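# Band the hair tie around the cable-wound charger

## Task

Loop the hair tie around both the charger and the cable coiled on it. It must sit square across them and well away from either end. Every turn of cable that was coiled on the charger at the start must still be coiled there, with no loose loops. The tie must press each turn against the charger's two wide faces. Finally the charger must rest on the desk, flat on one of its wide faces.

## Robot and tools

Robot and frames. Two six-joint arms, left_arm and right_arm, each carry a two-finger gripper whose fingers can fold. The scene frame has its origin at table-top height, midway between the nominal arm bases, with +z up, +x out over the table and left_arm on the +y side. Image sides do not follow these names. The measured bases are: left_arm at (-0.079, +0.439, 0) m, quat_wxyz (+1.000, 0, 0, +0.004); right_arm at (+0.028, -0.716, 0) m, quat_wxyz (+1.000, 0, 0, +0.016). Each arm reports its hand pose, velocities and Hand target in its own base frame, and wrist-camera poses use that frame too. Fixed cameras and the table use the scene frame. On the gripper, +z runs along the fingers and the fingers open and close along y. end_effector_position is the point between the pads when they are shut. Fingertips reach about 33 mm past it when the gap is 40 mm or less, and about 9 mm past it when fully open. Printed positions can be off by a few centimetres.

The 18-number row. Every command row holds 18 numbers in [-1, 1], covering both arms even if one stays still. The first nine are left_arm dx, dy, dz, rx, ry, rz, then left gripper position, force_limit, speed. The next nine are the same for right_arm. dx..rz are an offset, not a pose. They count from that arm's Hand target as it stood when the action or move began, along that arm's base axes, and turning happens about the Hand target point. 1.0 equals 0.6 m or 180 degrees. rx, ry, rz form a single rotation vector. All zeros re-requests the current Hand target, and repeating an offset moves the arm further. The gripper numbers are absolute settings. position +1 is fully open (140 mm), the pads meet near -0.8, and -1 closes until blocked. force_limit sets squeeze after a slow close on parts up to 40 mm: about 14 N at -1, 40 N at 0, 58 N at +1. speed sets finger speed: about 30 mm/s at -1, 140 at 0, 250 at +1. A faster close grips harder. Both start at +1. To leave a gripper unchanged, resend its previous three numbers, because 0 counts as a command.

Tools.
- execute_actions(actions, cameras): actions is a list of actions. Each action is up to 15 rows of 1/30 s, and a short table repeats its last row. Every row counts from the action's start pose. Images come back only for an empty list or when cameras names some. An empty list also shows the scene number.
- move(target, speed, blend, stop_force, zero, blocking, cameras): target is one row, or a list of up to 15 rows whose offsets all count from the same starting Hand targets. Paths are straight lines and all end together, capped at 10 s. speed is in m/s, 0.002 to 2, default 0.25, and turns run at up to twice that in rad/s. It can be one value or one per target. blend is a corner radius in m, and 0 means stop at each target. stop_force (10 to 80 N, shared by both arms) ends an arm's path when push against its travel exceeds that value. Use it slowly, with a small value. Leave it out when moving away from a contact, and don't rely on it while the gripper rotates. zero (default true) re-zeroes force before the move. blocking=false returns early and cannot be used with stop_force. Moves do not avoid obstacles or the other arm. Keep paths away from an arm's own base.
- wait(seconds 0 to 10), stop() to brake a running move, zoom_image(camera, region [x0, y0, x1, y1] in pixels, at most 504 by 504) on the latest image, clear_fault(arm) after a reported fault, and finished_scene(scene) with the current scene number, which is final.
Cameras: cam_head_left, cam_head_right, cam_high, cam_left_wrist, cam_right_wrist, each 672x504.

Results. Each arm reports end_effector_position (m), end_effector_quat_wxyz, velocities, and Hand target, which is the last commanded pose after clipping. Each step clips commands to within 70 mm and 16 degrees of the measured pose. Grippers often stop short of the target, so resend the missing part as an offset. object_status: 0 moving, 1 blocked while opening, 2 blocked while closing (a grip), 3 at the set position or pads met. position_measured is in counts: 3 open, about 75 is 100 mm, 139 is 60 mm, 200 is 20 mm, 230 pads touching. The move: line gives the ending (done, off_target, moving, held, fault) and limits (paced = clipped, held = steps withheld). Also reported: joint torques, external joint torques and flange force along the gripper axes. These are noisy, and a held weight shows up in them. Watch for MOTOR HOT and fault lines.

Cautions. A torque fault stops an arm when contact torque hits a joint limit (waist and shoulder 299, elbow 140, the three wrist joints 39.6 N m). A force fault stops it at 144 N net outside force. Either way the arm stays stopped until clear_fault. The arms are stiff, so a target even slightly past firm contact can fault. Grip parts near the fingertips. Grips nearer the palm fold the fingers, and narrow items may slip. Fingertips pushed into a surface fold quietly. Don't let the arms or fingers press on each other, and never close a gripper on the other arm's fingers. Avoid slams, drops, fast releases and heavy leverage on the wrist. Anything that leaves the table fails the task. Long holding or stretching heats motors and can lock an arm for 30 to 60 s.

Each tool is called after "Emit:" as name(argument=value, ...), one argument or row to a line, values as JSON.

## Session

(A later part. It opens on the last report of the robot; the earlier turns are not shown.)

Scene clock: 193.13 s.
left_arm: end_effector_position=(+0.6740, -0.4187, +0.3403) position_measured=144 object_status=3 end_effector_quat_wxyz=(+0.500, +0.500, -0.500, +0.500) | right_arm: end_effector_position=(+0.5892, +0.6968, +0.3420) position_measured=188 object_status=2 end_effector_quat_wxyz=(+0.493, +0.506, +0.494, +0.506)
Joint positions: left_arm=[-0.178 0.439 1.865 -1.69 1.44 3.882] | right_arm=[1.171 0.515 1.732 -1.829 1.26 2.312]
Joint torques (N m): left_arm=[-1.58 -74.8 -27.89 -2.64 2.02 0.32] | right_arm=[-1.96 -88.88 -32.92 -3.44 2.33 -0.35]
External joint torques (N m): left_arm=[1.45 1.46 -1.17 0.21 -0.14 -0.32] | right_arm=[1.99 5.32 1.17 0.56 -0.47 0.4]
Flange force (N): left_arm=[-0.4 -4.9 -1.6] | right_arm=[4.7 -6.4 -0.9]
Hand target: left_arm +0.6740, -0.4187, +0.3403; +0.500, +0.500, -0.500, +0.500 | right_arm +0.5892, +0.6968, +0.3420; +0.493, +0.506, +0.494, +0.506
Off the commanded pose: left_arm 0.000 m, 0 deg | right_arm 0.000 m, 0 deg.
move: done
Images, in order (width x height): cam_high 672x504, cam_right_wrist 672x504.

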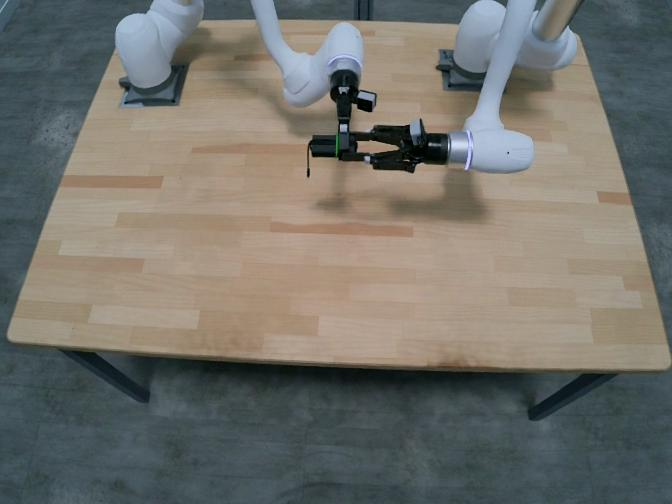

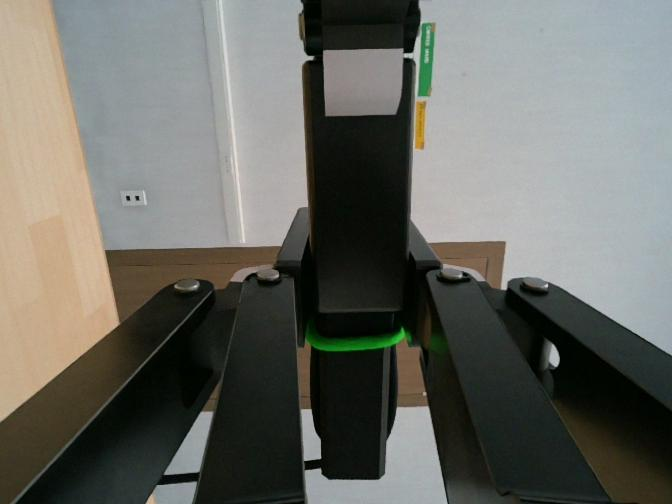

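Emit:
move(
  target=[
    [0,0.2,0,0,0,0,-0.1,0.2,-0.9,0,0,0,0,0,0,-1,0,-1],
    [0,0.2,0.45,0.25,0,0,0,0.2,-0.9,0,0,0,0,0,0,-1,0,-1],
    [0.006,-0.149,0.45,0.5,0,0,0,0.2,-0.9,0,0,0,0,0,0,-1,0,-1],
    [0.006,-0.149,0.18,0.5,0,0,0,0.2,-0.9,0,0,0,0,0,0,-1,0,-1],
  ],
  cameras=["cam_left_wrist"],
  speed=0.3,
  blend=[0.02,0.03,0.03,0],
)

Scene clock: 201.67 s.
left_arm: end_effector_position=(+0.6777, -0.5081, +0.4484) position_measured=129 object_status=3 end_effector_quat_wxyz=(+0.001, +0.707, -0.707, +0.000) | right_arm: end_effector_position=(+0.5892, +0.6968, +0.3420) position_measured=188 object_status=2 end_effector_quat_wxyz=(+0.493, +0.506, +0.494, +0.506)
Joint positions: left_arm=[-0.684 0.493 0.93 -0.001 1.719 2.458] | right_arm=[1.171 0.515 1.732 -1.829 1.26 2.312]
Joint torques (N m): left_arm=[-1.25 -92.68 -40.33 4.19 0.1 0.32] | right_arm=[-2.16 -88.92 -32.87 -3.43 2.3 -0.31]
External joint torques (N m): left_arm=[0.86 1.7 -1.49 0.06 -0.14 -0.32] | right_arm=[2 5.84 1.31 0.56 -0.46 0.36]
Flange force (N): left_arm=[4.2 -6.6 -3.6] | right_arm=[5.1 -6.9 -0.9]
Hand target: left_arm +0.6776, -0.5081, +0.4483; +0.001, +0.707, -0.707, +0.000 | right_arm +0.5892, +0.6968, +0.3420; +0.493, +0.506, +0.494, +0.506
Off the commanded pose: left_arm 0.000 m, 0 deg | right_arm 0.000 m, 0 deg.
move: done; blend cut to 0 m at target 2
Images, in order (width x height): cam_left_wrist 672x504.

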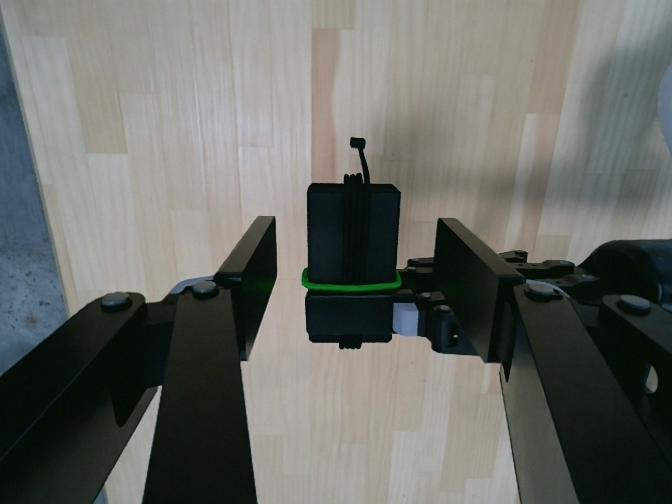

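Emit:
move(
  target=[0,-0.005,-0.125,0,0,0,0,0.2,-0.9,0,0,0,0,0,0,-1,0,-1],
  cameras=["cam_left_wrist","cam_high"],
  speed=0.05,
  stop_force=12,
)

Scene clock: 208.60 s.
left_arm: end_effector_position=(+0.6776, -0.5111, +0.3734) position_measured=129 object_status=3 end_effector_quat_wxyz=(+0.001, +0.707, -0.707, +0.000) | right_arm: end_effector_position=(+0.5892, +0.6968, +0.3420) position_measured=188 object_status=2 end_effector_quat_wxyz=(+0.493, +0.506, +0.494, +0.506)
Joint positions: left_arm=[-0.686 0.485 1.077 -0.001 1.58 2.455] | right_arm=[1.171 0.515 1.732 -1.829 1.26 2.312]
Joint torques (N m): left_arm=[-1.36 -92.38 -41.1 4.25 0.25 0.33] | right_arm=[-1.91 -88.96 -32.97 -3.4 2.31 -0.31]
External joint torques (N m): left_arm=[1.49 1.57 -1.15 0.05 -0.29 -0.33] | right_arm=[1.86 5.64 1.2 0.51 -0.47 0.36]
Flange force (N): left_arm=[2.4 -5.5 -1.6] | right_arm=[5.0 -6.7 -0.6]
Hand target: left_arm +0.6776, -0.5111, +0.3733; +0.001, +0.707, -0.707, +0.000 | right_arm +0.5892, +0.6968, +0.3420; +0.493, +0.506, +0.494, +0.506
Off the commanded pose: left_arm 0.000 m, 0 deg | right_arm 0.000 m, 0 deg.
move: done
Images, in order (width x height): cam_high 672x504, cam_left_wrist 672x504.

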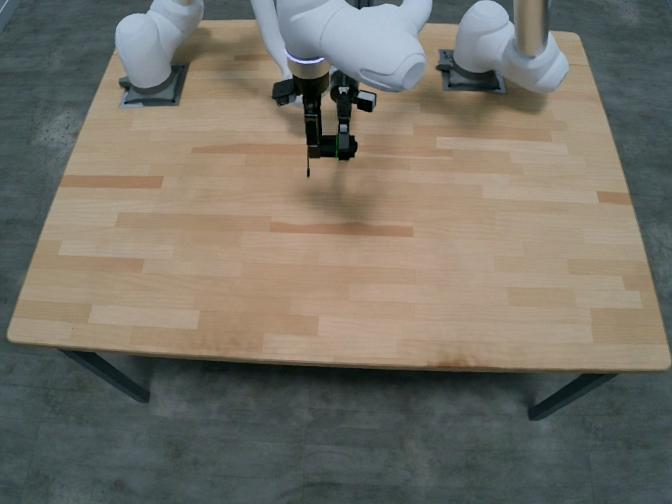

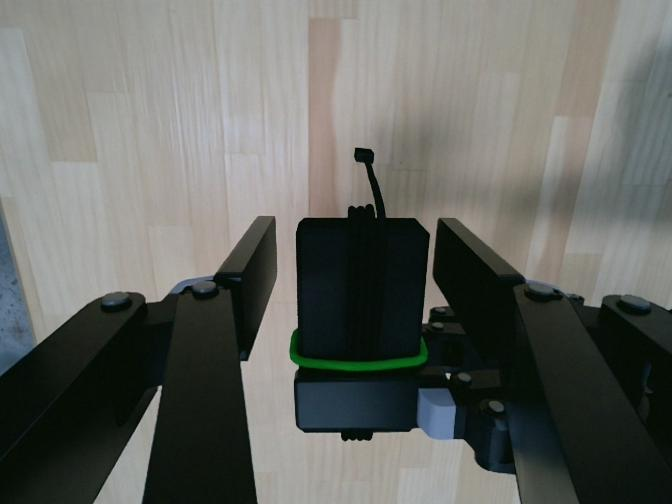

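Emit:
execute_actions(
  actions=[
    [[0,0,0,0,0,0,-1,0,-1,0,0,0,0,0,0,-1,0,-1]],
    [[0,0,0,0,0,0,-1,0,-1,0,0,0,0,0,0,-1,0,-1]],
    [[0,0,0,0,0,0,-1,0,-1,0,0,0,0,0,0,-1,0,-1]],
    [[0,0,0,0,0,0,-1,0,-1,0,0,0,0,0,0,-1,0,-1]],
  ],
)

Emit:
move(
  target=[
    [0,0,0,0,0,0,-1,0,-1,0,0,0,0,0,0,0,0,-0.8],
    [0,0,0,0,0,0,-1,0,-1,-0.35,0,0,0,0,0,0,0,-0.8],
    [0,0,0,0,0,0,-1,0,-1,-0.43,-0.45,0.05,0,0,0,0,0,-0.8],
  ],
  cameras=["cam_left_wrist","cam_high"],
  speed=[0.12,0.12,0.25],
)

Emit:
zoom_image(
  camera="cam_left_wrist",
  region=[220, 120, 500, 470],
)

Emit:
zoom_image(
  camera="cam_high",
  region=[270, 80, 410, 200],
)

Scene clock: 217.20 s.
left_arm: end_effector_position=(+0.6776, -0.5112, +0.3733) position_measured=151 object_status=2 end_effector_quat_wxyz=(+0.001, +0.707, -0.707, +0.000) | right_arm: end_effector_position=(+0.5892, +0.6968, +0.3420) position_measured=188 object_status=2 end_effector_quat_wxyz=(+0.493, +0.506, +0.494, +0.506)
Joint positions: left_arm=[-0.686 0.485 1.077 -0.001 1.58 2.455] | right_arm=[1.171 0.515 1.732 -1.829 1.26 2.312]
Joint torques (N m): left_arm=[2.42 -88.59 -39.35 6.02 -0.46 0.46] | right_arm=[-0.66 -93.43 -33.68 -3.89 4.05 -0.56]
External joint torques (N m): left_arm=[-2.27 -2.5 -2.99 -1.72 0.43 -0.46] | right_arm=[0.47 9.93 2.06 1.01 -2.2 0.61]
External joint torques at the end of the 1st action: left_arm=[-2.54 -0.5 -1.54 -1.58 0.7 -0.44] | right_arm=[-0.14 8.4 1.39 0.61 -1.53 0.5]
External joint torques at the end of the 2nd action: left_arm=[-2.59 -2.41 -3.11 -1.68 0.37 -0.45] | right_arm=[0.53 10.1 2.37 1.05 -2.24 0.63]
External joint torques at the end of the 3rd action: left_arm=[-2.21 -2.56 -2.94 -1.69 0.42 -0.42] | right_arm=[0.83 10.29 2.2 1.1 -2.28 0.64]
Flange force (N): left_arm=[5.0 -1.3 -6.1] | right_arm=[7.3 -11.1 3.7]
Flange force at the end of the 1st action (N): left_arm=[5.1 -1.0 -4.0] | right_arm=[6.5 -9.4 3.9]
Flange force at the end of the 2nd action (N): left_arm=[5.5 -1.4 -6.3] | right_arm=[6.9 -11.4 3.5]
Flange force at the end of the 3rd action (N): left_arm=[4.7 -1.1 -6.0] | right_arm=[7.6 -11.5 3.3]
Hand target: left_arm +0.6776, -0.5111, +0.3733; +0.001, +0.707, -0.707, +0.000 | right_arm +0.5892, +0.6968, +0.3420; +0.493, +0.506, +0.494, +0.506
Off the commanded pose: left_arm 0.000 m, 0 deg | right_arm 0.000 m, 0 deg.

Scene clock: 221.67 s.
left_arm: end_effector_position=(+0.6776, -0.5111, +0.3733) position_measured=151 object_status=2 end_effector_quat_wxyz=(+0.001, +0.707, -0.707, +0.000) | right_arm: end_effector_position=(+0.3312, +0.4269, +0.3720) position_measured=129 object_status=3 end_effector_quat_wxyz=(+0.493, +0.506, +0.494, +0.506)
Joint positions: left_arm=[-0.686 0.485 1.077 -0.001 1.58 2.455] | right_arm=[1.493 0.054 2.312 -1.627 1.514 2.392]
Joint torques (N m): left_arm=[-1.39 -95.05 -42.76 4.32 0.29 0.31] | right_arm=[-1.92 -35.21 -26.52 -1.81 1.71 -0.27]
External joint torques (N m): left_arm=[1.12 4.23 0.48 -0.03 -0.33 -0.31] | right_arm=[1.92 2.82 -0.29 -0.3 0.28 0.32]
Flange force (N): left_arm=[2.9 -5.5 1.4] | right_arm=[5.0 -5.1 -4.4]
Hand target: left_arm +0.6776, -0.5111, +0.3733; +0.001, +0.707, -0.707, +0.000 | right_arm +0.3312, +0.4268, +0.3720; +0.493, +0.506, +0.494, +0.506
Off the commanded pose: left_arm 0.000 m, 0 deg | right_arm 0.000 m, 0 deg.
move: done
Images, in order (width x height): cam_high 672x504, cam_left_wrist 672x504.

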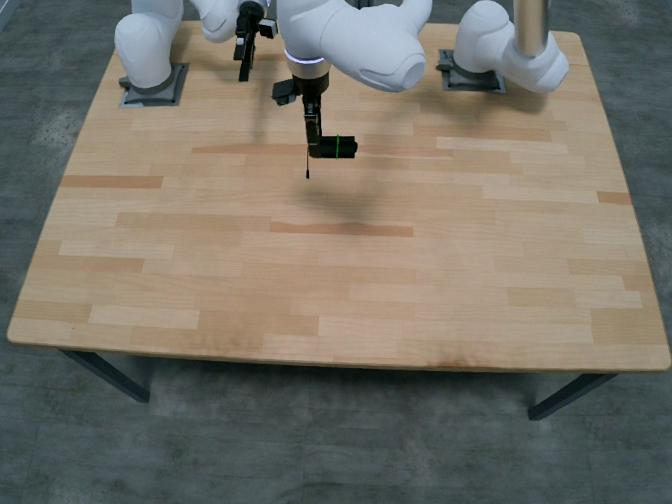

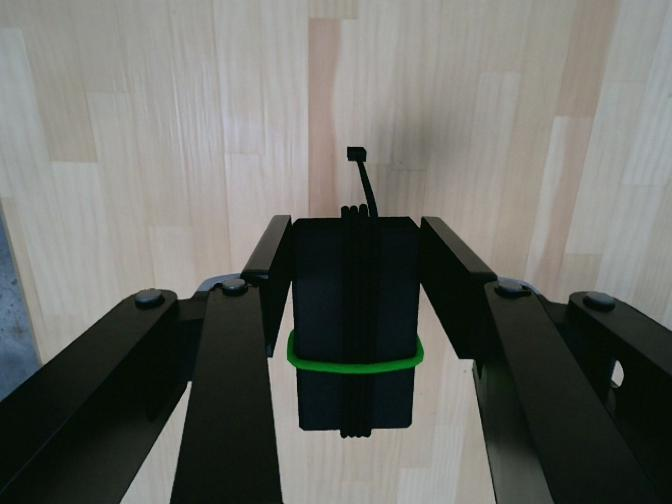

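Scaled by 1.440.

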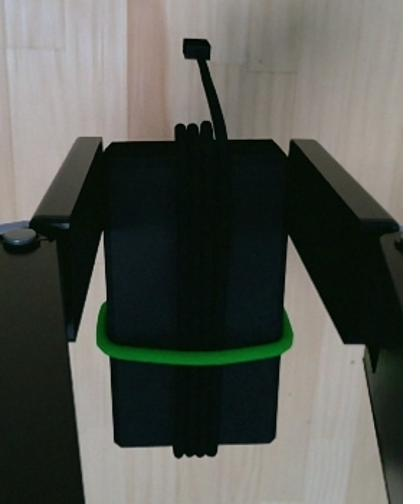

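Scaled by 3.600.

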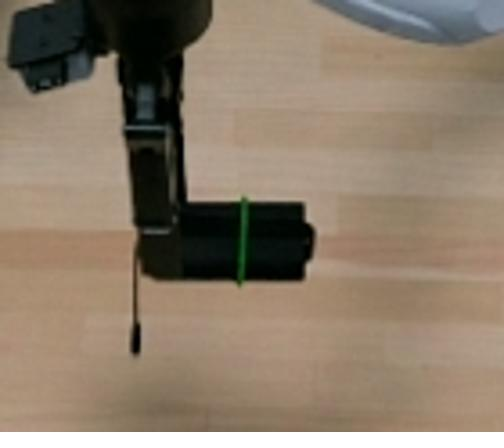

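Emit:
move(
  target=[
    [0,0,-0.43,0,0,0,-1,0,-1,0,0,0,0,0,0,0,0,-0.8],
    [0,0.15,-0.515,0,0,0,-1,0,-1,0,0,0,0,0,0,0,0,-0.8],
  ],
  cameras=["cam_left_wrist","cam_high"],
  speed=[0.2,0.06],
  blend=[0.01,0],
)

Emit:
zoom_image(
  camera="cam_left_wrist",
  region=[220, 0, 500, 350],
)

Emit:
zoom_image(
  camera="cam_high",
  region=[270, 130, 410, 250],
)

Scene clock: 230.87 s.
left_arm: end_effector_position=(+0.6777, -0.4211, +0.0644) position_measured=151 object_status=2 end_effector_quat_wxyz=(+0.001, +0.707, -0.707, +0.000) | right_arm: end_effector_position=(+0.3312, +0.4268, +0.3720) position_measured=129 object_status=3 end_effector_quat_wxyz=(+0.493, +0.506, +0.494, +0.506)
Joint positions: left_arm=[-0.599 0.539 1.573 -0.001 1.03 2.543] | right_arm=[1.493 0.054 2.312 -1.627 1.514 2.392]
Joint torques (N m): left_arm=[-1.49 -94.14 -36.86 3.7 0.28 0.31] | right_arm=[-2.04 -33.13 -26.49 -1.82 1.74 -0.25]
External joint torques (N m): left_arm=[1.17 4.44 0.61 -0.03 -0.31 -0.31] | right_arm=[2.04 0.55 -0.28 -0.31 0.26 0.3]
Flange force (N): left_arm=[1.5 -4.4 4.6] | right_arm=[1.6 -1.5 -4.7]
Hand target: left_arm +0.6776, -0.4211, +0.0643; +0.001, +0.707, -0.707, +0.000 | right_arm +0.3312, +0.4268, +0.3720; +0.493, +0.506, +0.494, +0.506
Off the commanded pose: left_arm 0.000 m, 0 deg | right_arm 0.000 m, 0 deg.
move: done
Images, in order (width x height): cam_high 672x504, cam_left_wrist 672x504.

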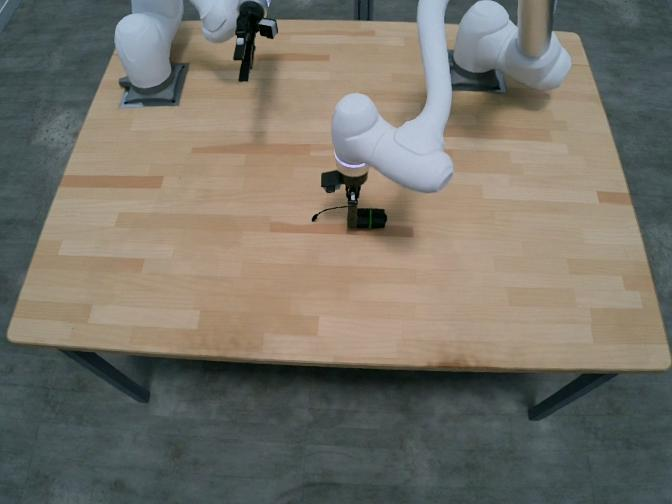

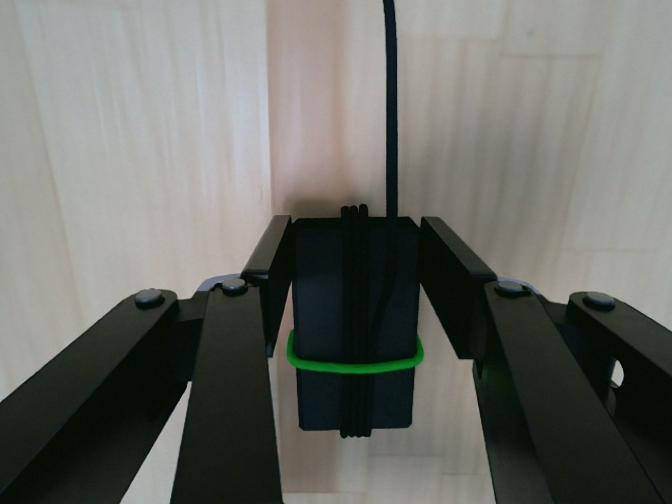

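Scaled by 1.440.

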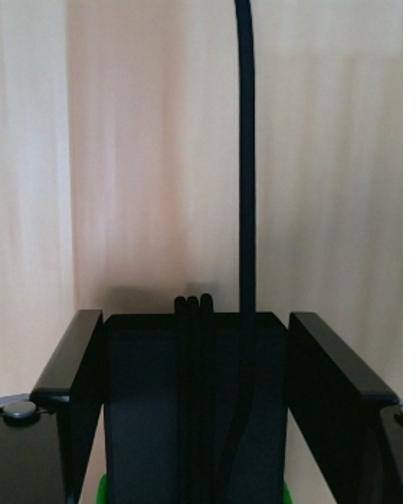

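Scaled by 3.600.

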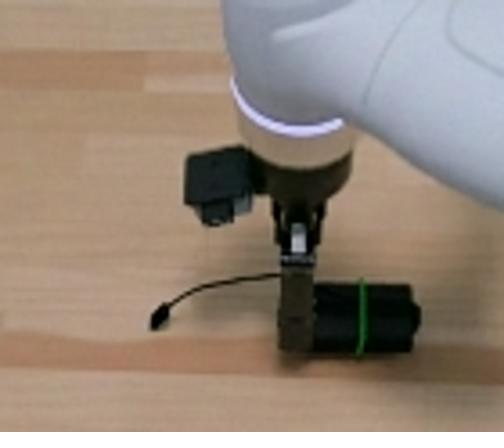

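Emit:
move(
  target=[
    [0,0,-0.015,0,0,0,-1,0,-1,0,0,0,0,0,0,0,0,-0.8],
    [-0.09,0.01,-0.015,0,0,0,-1,0,-1,0,0,0,0,0,0,0,0,-0.8],
  ],
  cameras=["cam_left_wrist"],
  speed=0.06,
)

Scene clock: 235.30 s.
left_arm: end_effector_position=(+0.6236, -0.4151, +0.0553) position_measured=151 object_status=2 end_effector_quat_wxyz=(+0.001, +0.707, -0.707, +0.000) | right_arm: end_effector_position=(+0.3312, +0.4268, +0.3720) position_measured=129 object_status=3 end_effector_quat_wxyz=(+0.493, +0.506, +0.494, +0.506)
Joint positions: left_arm=[-0.633 0.48 1.688 -0.002 0.973 2.509] | right_arm=[1.493 0.054 2.312 -1.627 1.514 2.392]
Joint torques (N m): left_arm=[-1.12 -87.08 -35.21 3.59 0.28 0.27] | right_arm=[-2 -32.95 -26.56 -1.81 1.74 -0.26]
External joint torques (N m): left_arm=[1.09 4.26 0.31 -0.04 -0.31 -0.27] | right_arm=[2.06 0.13 -0.28 -0.32 0.27 0.31]
Flange force (N): left_arm=[1.8 -4.6 4.6] | right_arm=[1.0 -0.8 -4.7]
Hand target: left_arm +0.6236, -0.4151, +0.0553; +0.001, +0.707, -0.707, +0.000 | right_arm +0.3312, +0.4268, +0.3720; +0.493, +0.506, +0.494, +0.506
Off the commanded pose: left_arm 0.000 m, 0 deg | right_arm 0.000 m, 0 deg.
move: done
Images, in order (width x height): cam_left_wrist 672x504.

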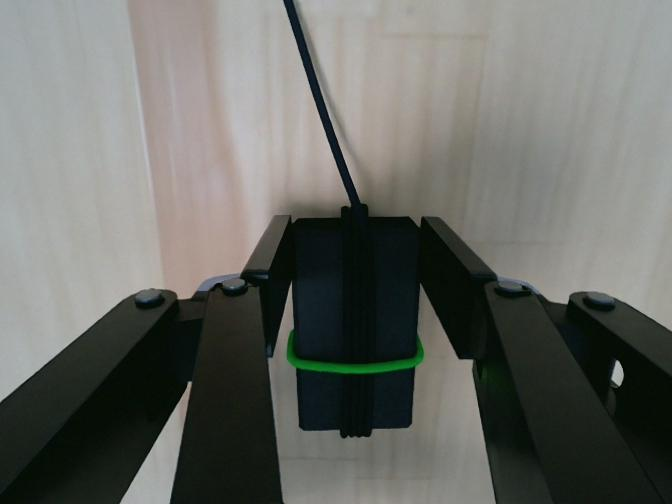

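Emit:
move(
  target=[0.012,0,0,0,0,0,-1,0,-1,0,0,0,0,0,0,0,0,-0.8],
  cameras=[],
  speed=0.06,
)

Emit:
move(
  target=[0,0,-0.04,0,0,0,-1,0,-1,0,0,0,0,0,0,0,0,-0.8],
  cameras=["cam_left_wrist"],
  speed=0.012,
  stop_force=10,
)

Emit:
zoom_image(
  camera="cam_left_wrist",
  region=[260, 160, 460, 360],
)

Scene clock: 239.80 s.
left_arm: end_effector_position=(+0.6308, -0.4151, +0.0553) position_measured=151 object_status=2 end_effector_quat_wxyz=(+0.001, +0.707, -0.707, +0.000) | right_arm: end_effector_position=(+0.3312, +0.4268, +0.3720) position_measured=129 object_status=3 end_effector_quat_wxyz=(+0.493, +0.506, +0.494, +0.506)
Joint positions: left_arm=[-0.627 0.488 1.675 -0.001 0.978 2.515] | right_arm=[1.493 0.054 2.312 -1.627 1.514 2.392]
Joint torques (N m): left_arm=[-1.78 -88.13 -35.33 3.58 0.24 0.32] | right_arm=[-2.17 -33.09 -26.59 -1.8 1.74 -0.23]
External joint torques (N m): left_arm=[1.17 4.12 0.21 -0.03 -0.28 -0.32] | right_arm=[2.07 0.39 -0.22 -0.32 0.27 0.28]
Flange force (N): left_arm=[1.8 -4.7 4.3] | right_arm=[1.3 -1.2 -4.7]
Hand target: left_arm +0.6308, -0.4151, +0.0553; +0.001, +0.707, -0.707, +0.000 | right_arm +0.3312, +0.4268, +0.3720; +0.493, +0.506, +0.494, +0.506
Off the commanded pose: left_arm 0.000 m, 0 deg | right_arm 0.000 m, 0 deg.
move: done
No camera images: "cameras" was empty.

Scene clock: 240.77 s.
left_arm: end_effector_position=(+0.6309, -0.4152, +0.0506) position_measured=151 object_status=2 end_effector_quat_wxyz=(+0.001, +0.707, -0.707, +0.000) | right_arm: end_effector_position=(+0.3312, +0.4268, +0.3720) position_measured=129 object_status=3 end_effector_quat_wxyz=(+0.493, +0.506, +0.494, +0.506)
Joint positions: left_arm=[-0.627 0.493 1.678 -0.001 0.971 2.515] | right_arm=[1.493 0.054 2.312 -1.627 1.514 2.392]
Joint torques (N m): left_arm=[0.19 -78.63 -28.66 3.98 0.48 0.33] | right_arm=[-2.2 -33.08 -26.54 -1.8 1.73 -0.25]
External joint torques (N m): left_arm=[-0.33 -5.51 -6.24 -0.44 -0.52 -0.33] | right_arm=[2.19 0.7 -0.22 -0.3 0.26 0.3]
Flange force (N): left_arm=[3.9 -4.4 -8.4] | right_arm=[1.8 -1.7 -5.0]
Hand target: left_arm +0.6309, -0.4152, +0.0506; +0.001, +0.707, -0.707, +0.000 (not the last commanded pose) | right_arm +0.3312, +0.4268, +0.3720; +0.493, +0.506, +0.494, +0.506
Off the commanded pose: left_arm 0.019 m, 0 deg | right_arm 0.000 m, 0 deg.
move: contact (left_arm)
Images, in order (width x height): cam_left_wrist 672x504.

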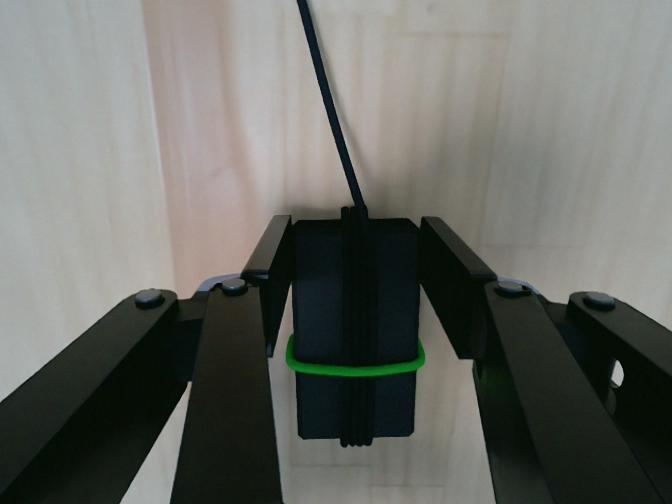

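Scaled by 2.520.

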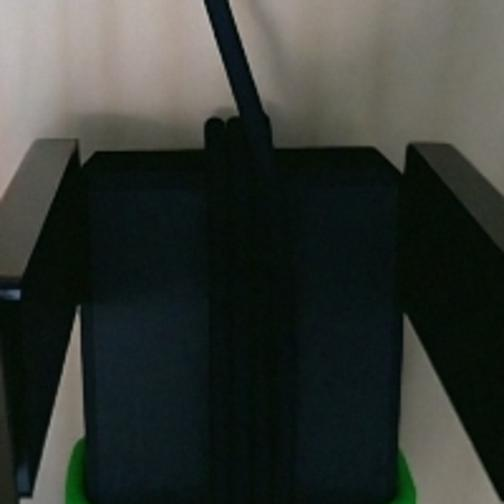

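Emit:
move(
  target=[
    [0,0,-0.0015,0,0,0,-1,0,-1,0,0,0,0,0,0,0,0,-0.8],
    [0,0,-0.0015,0,0,0,0,0,-1,0,0,0,0,0,0,0,0,-0.8],
    [0,0,0.25,0,0,0,0,0,-1,0,0,0,0,0,0,0,0,-0.8],
  ],
  cameras=["cam_left_wrist","cam_high"],
  speed=0.08,
)

Emit:
zoom_image(
  camera="cam_left_wrist",
  region=[220, 80, 460, 350],
)

Emit:
zoom_image(
  camera="cam_high",
  region=[270, 130, 410, 250],
)

Scene clock: 248.83 s.
left_arm: end_effector_position=(+0.6309, -0.4151, +0.2006) position_measured=129 object_status=3 end_effector_quat_wxyz=(+0.001, +0.707, -0.707, +0.000) | right_arm: end_effector_position=(+0.3312, +0.4268, +0.3720) position_measured=129 object_status=3 end_effector_quat_wxyz=(+0.493, +0.506, +0.494, +0.506)
Joint positions: left_arm=[-0.627 0.381 1.546 -0.001 1.215 2.515] | right_arm=[1.493 0.054 2.312 -1.627 1.514 2.392]
Joint torques (N m): left_arm=[-1.35 -79.8 -38.36 3.94 0.22 0.33] | right_arm=[-2.08 -32.81 -26.62 -1.81 1.75 -0.28]
External joint torques (N m): left_arm=[1.38 1.36 -1.3 0.1 -0.26 -0.33] | right_arm=[2.1 0.58 -0.23 -0.31 0.23 0.33]
Flange force (N): left_arm=[1.5 -4.8 -0.2] | right_arm=[1.6 -1.6 -4.8]
Hand target: left_arm +0.6309, -0.4152, +0.2006; +0.001, +0.707, -0.707, +0.000 | right_arm +0.3312, +0.4268, +0.3720; +0.493, +0.506, +0.494, +0.506
Off the commanded pose: left_arm 0.000 m, 0 deg | right_arm 0.000 m, 0 deg.
move: done
Images, in order (width x height): cam_high 672x504, cam_left_wrist 672x504.

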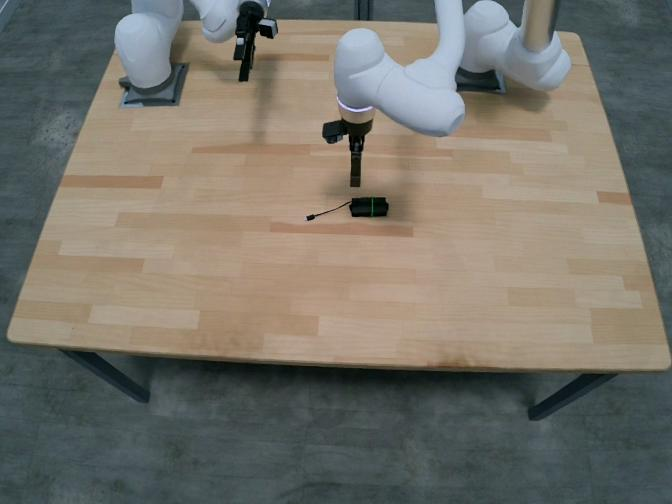

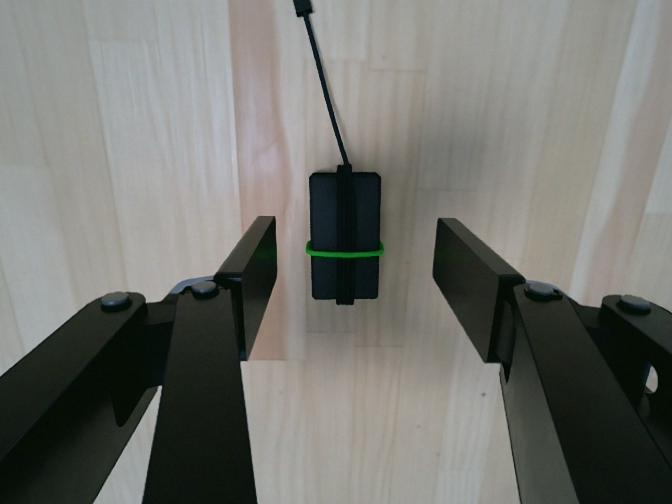

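Scaled by 1.867.

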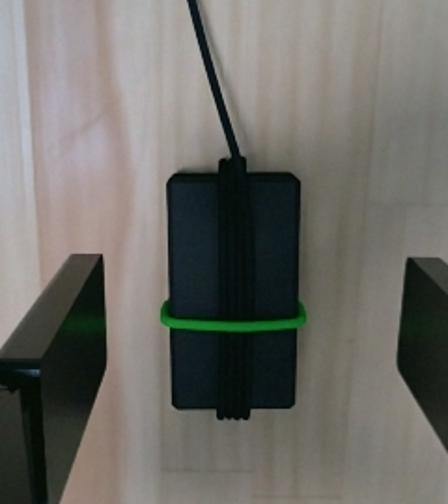

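Scaled by 3.600.

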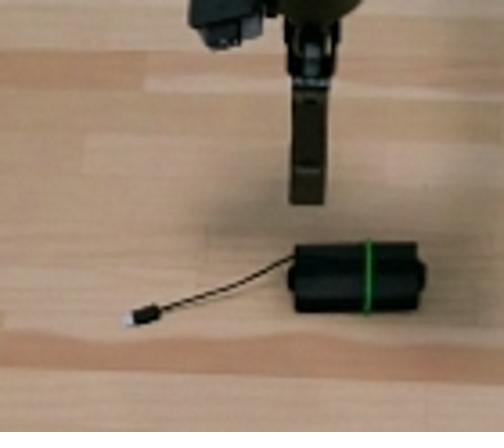

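Emit:
finished_scene(
  scene=2,
)

The scene is finished: the task was done.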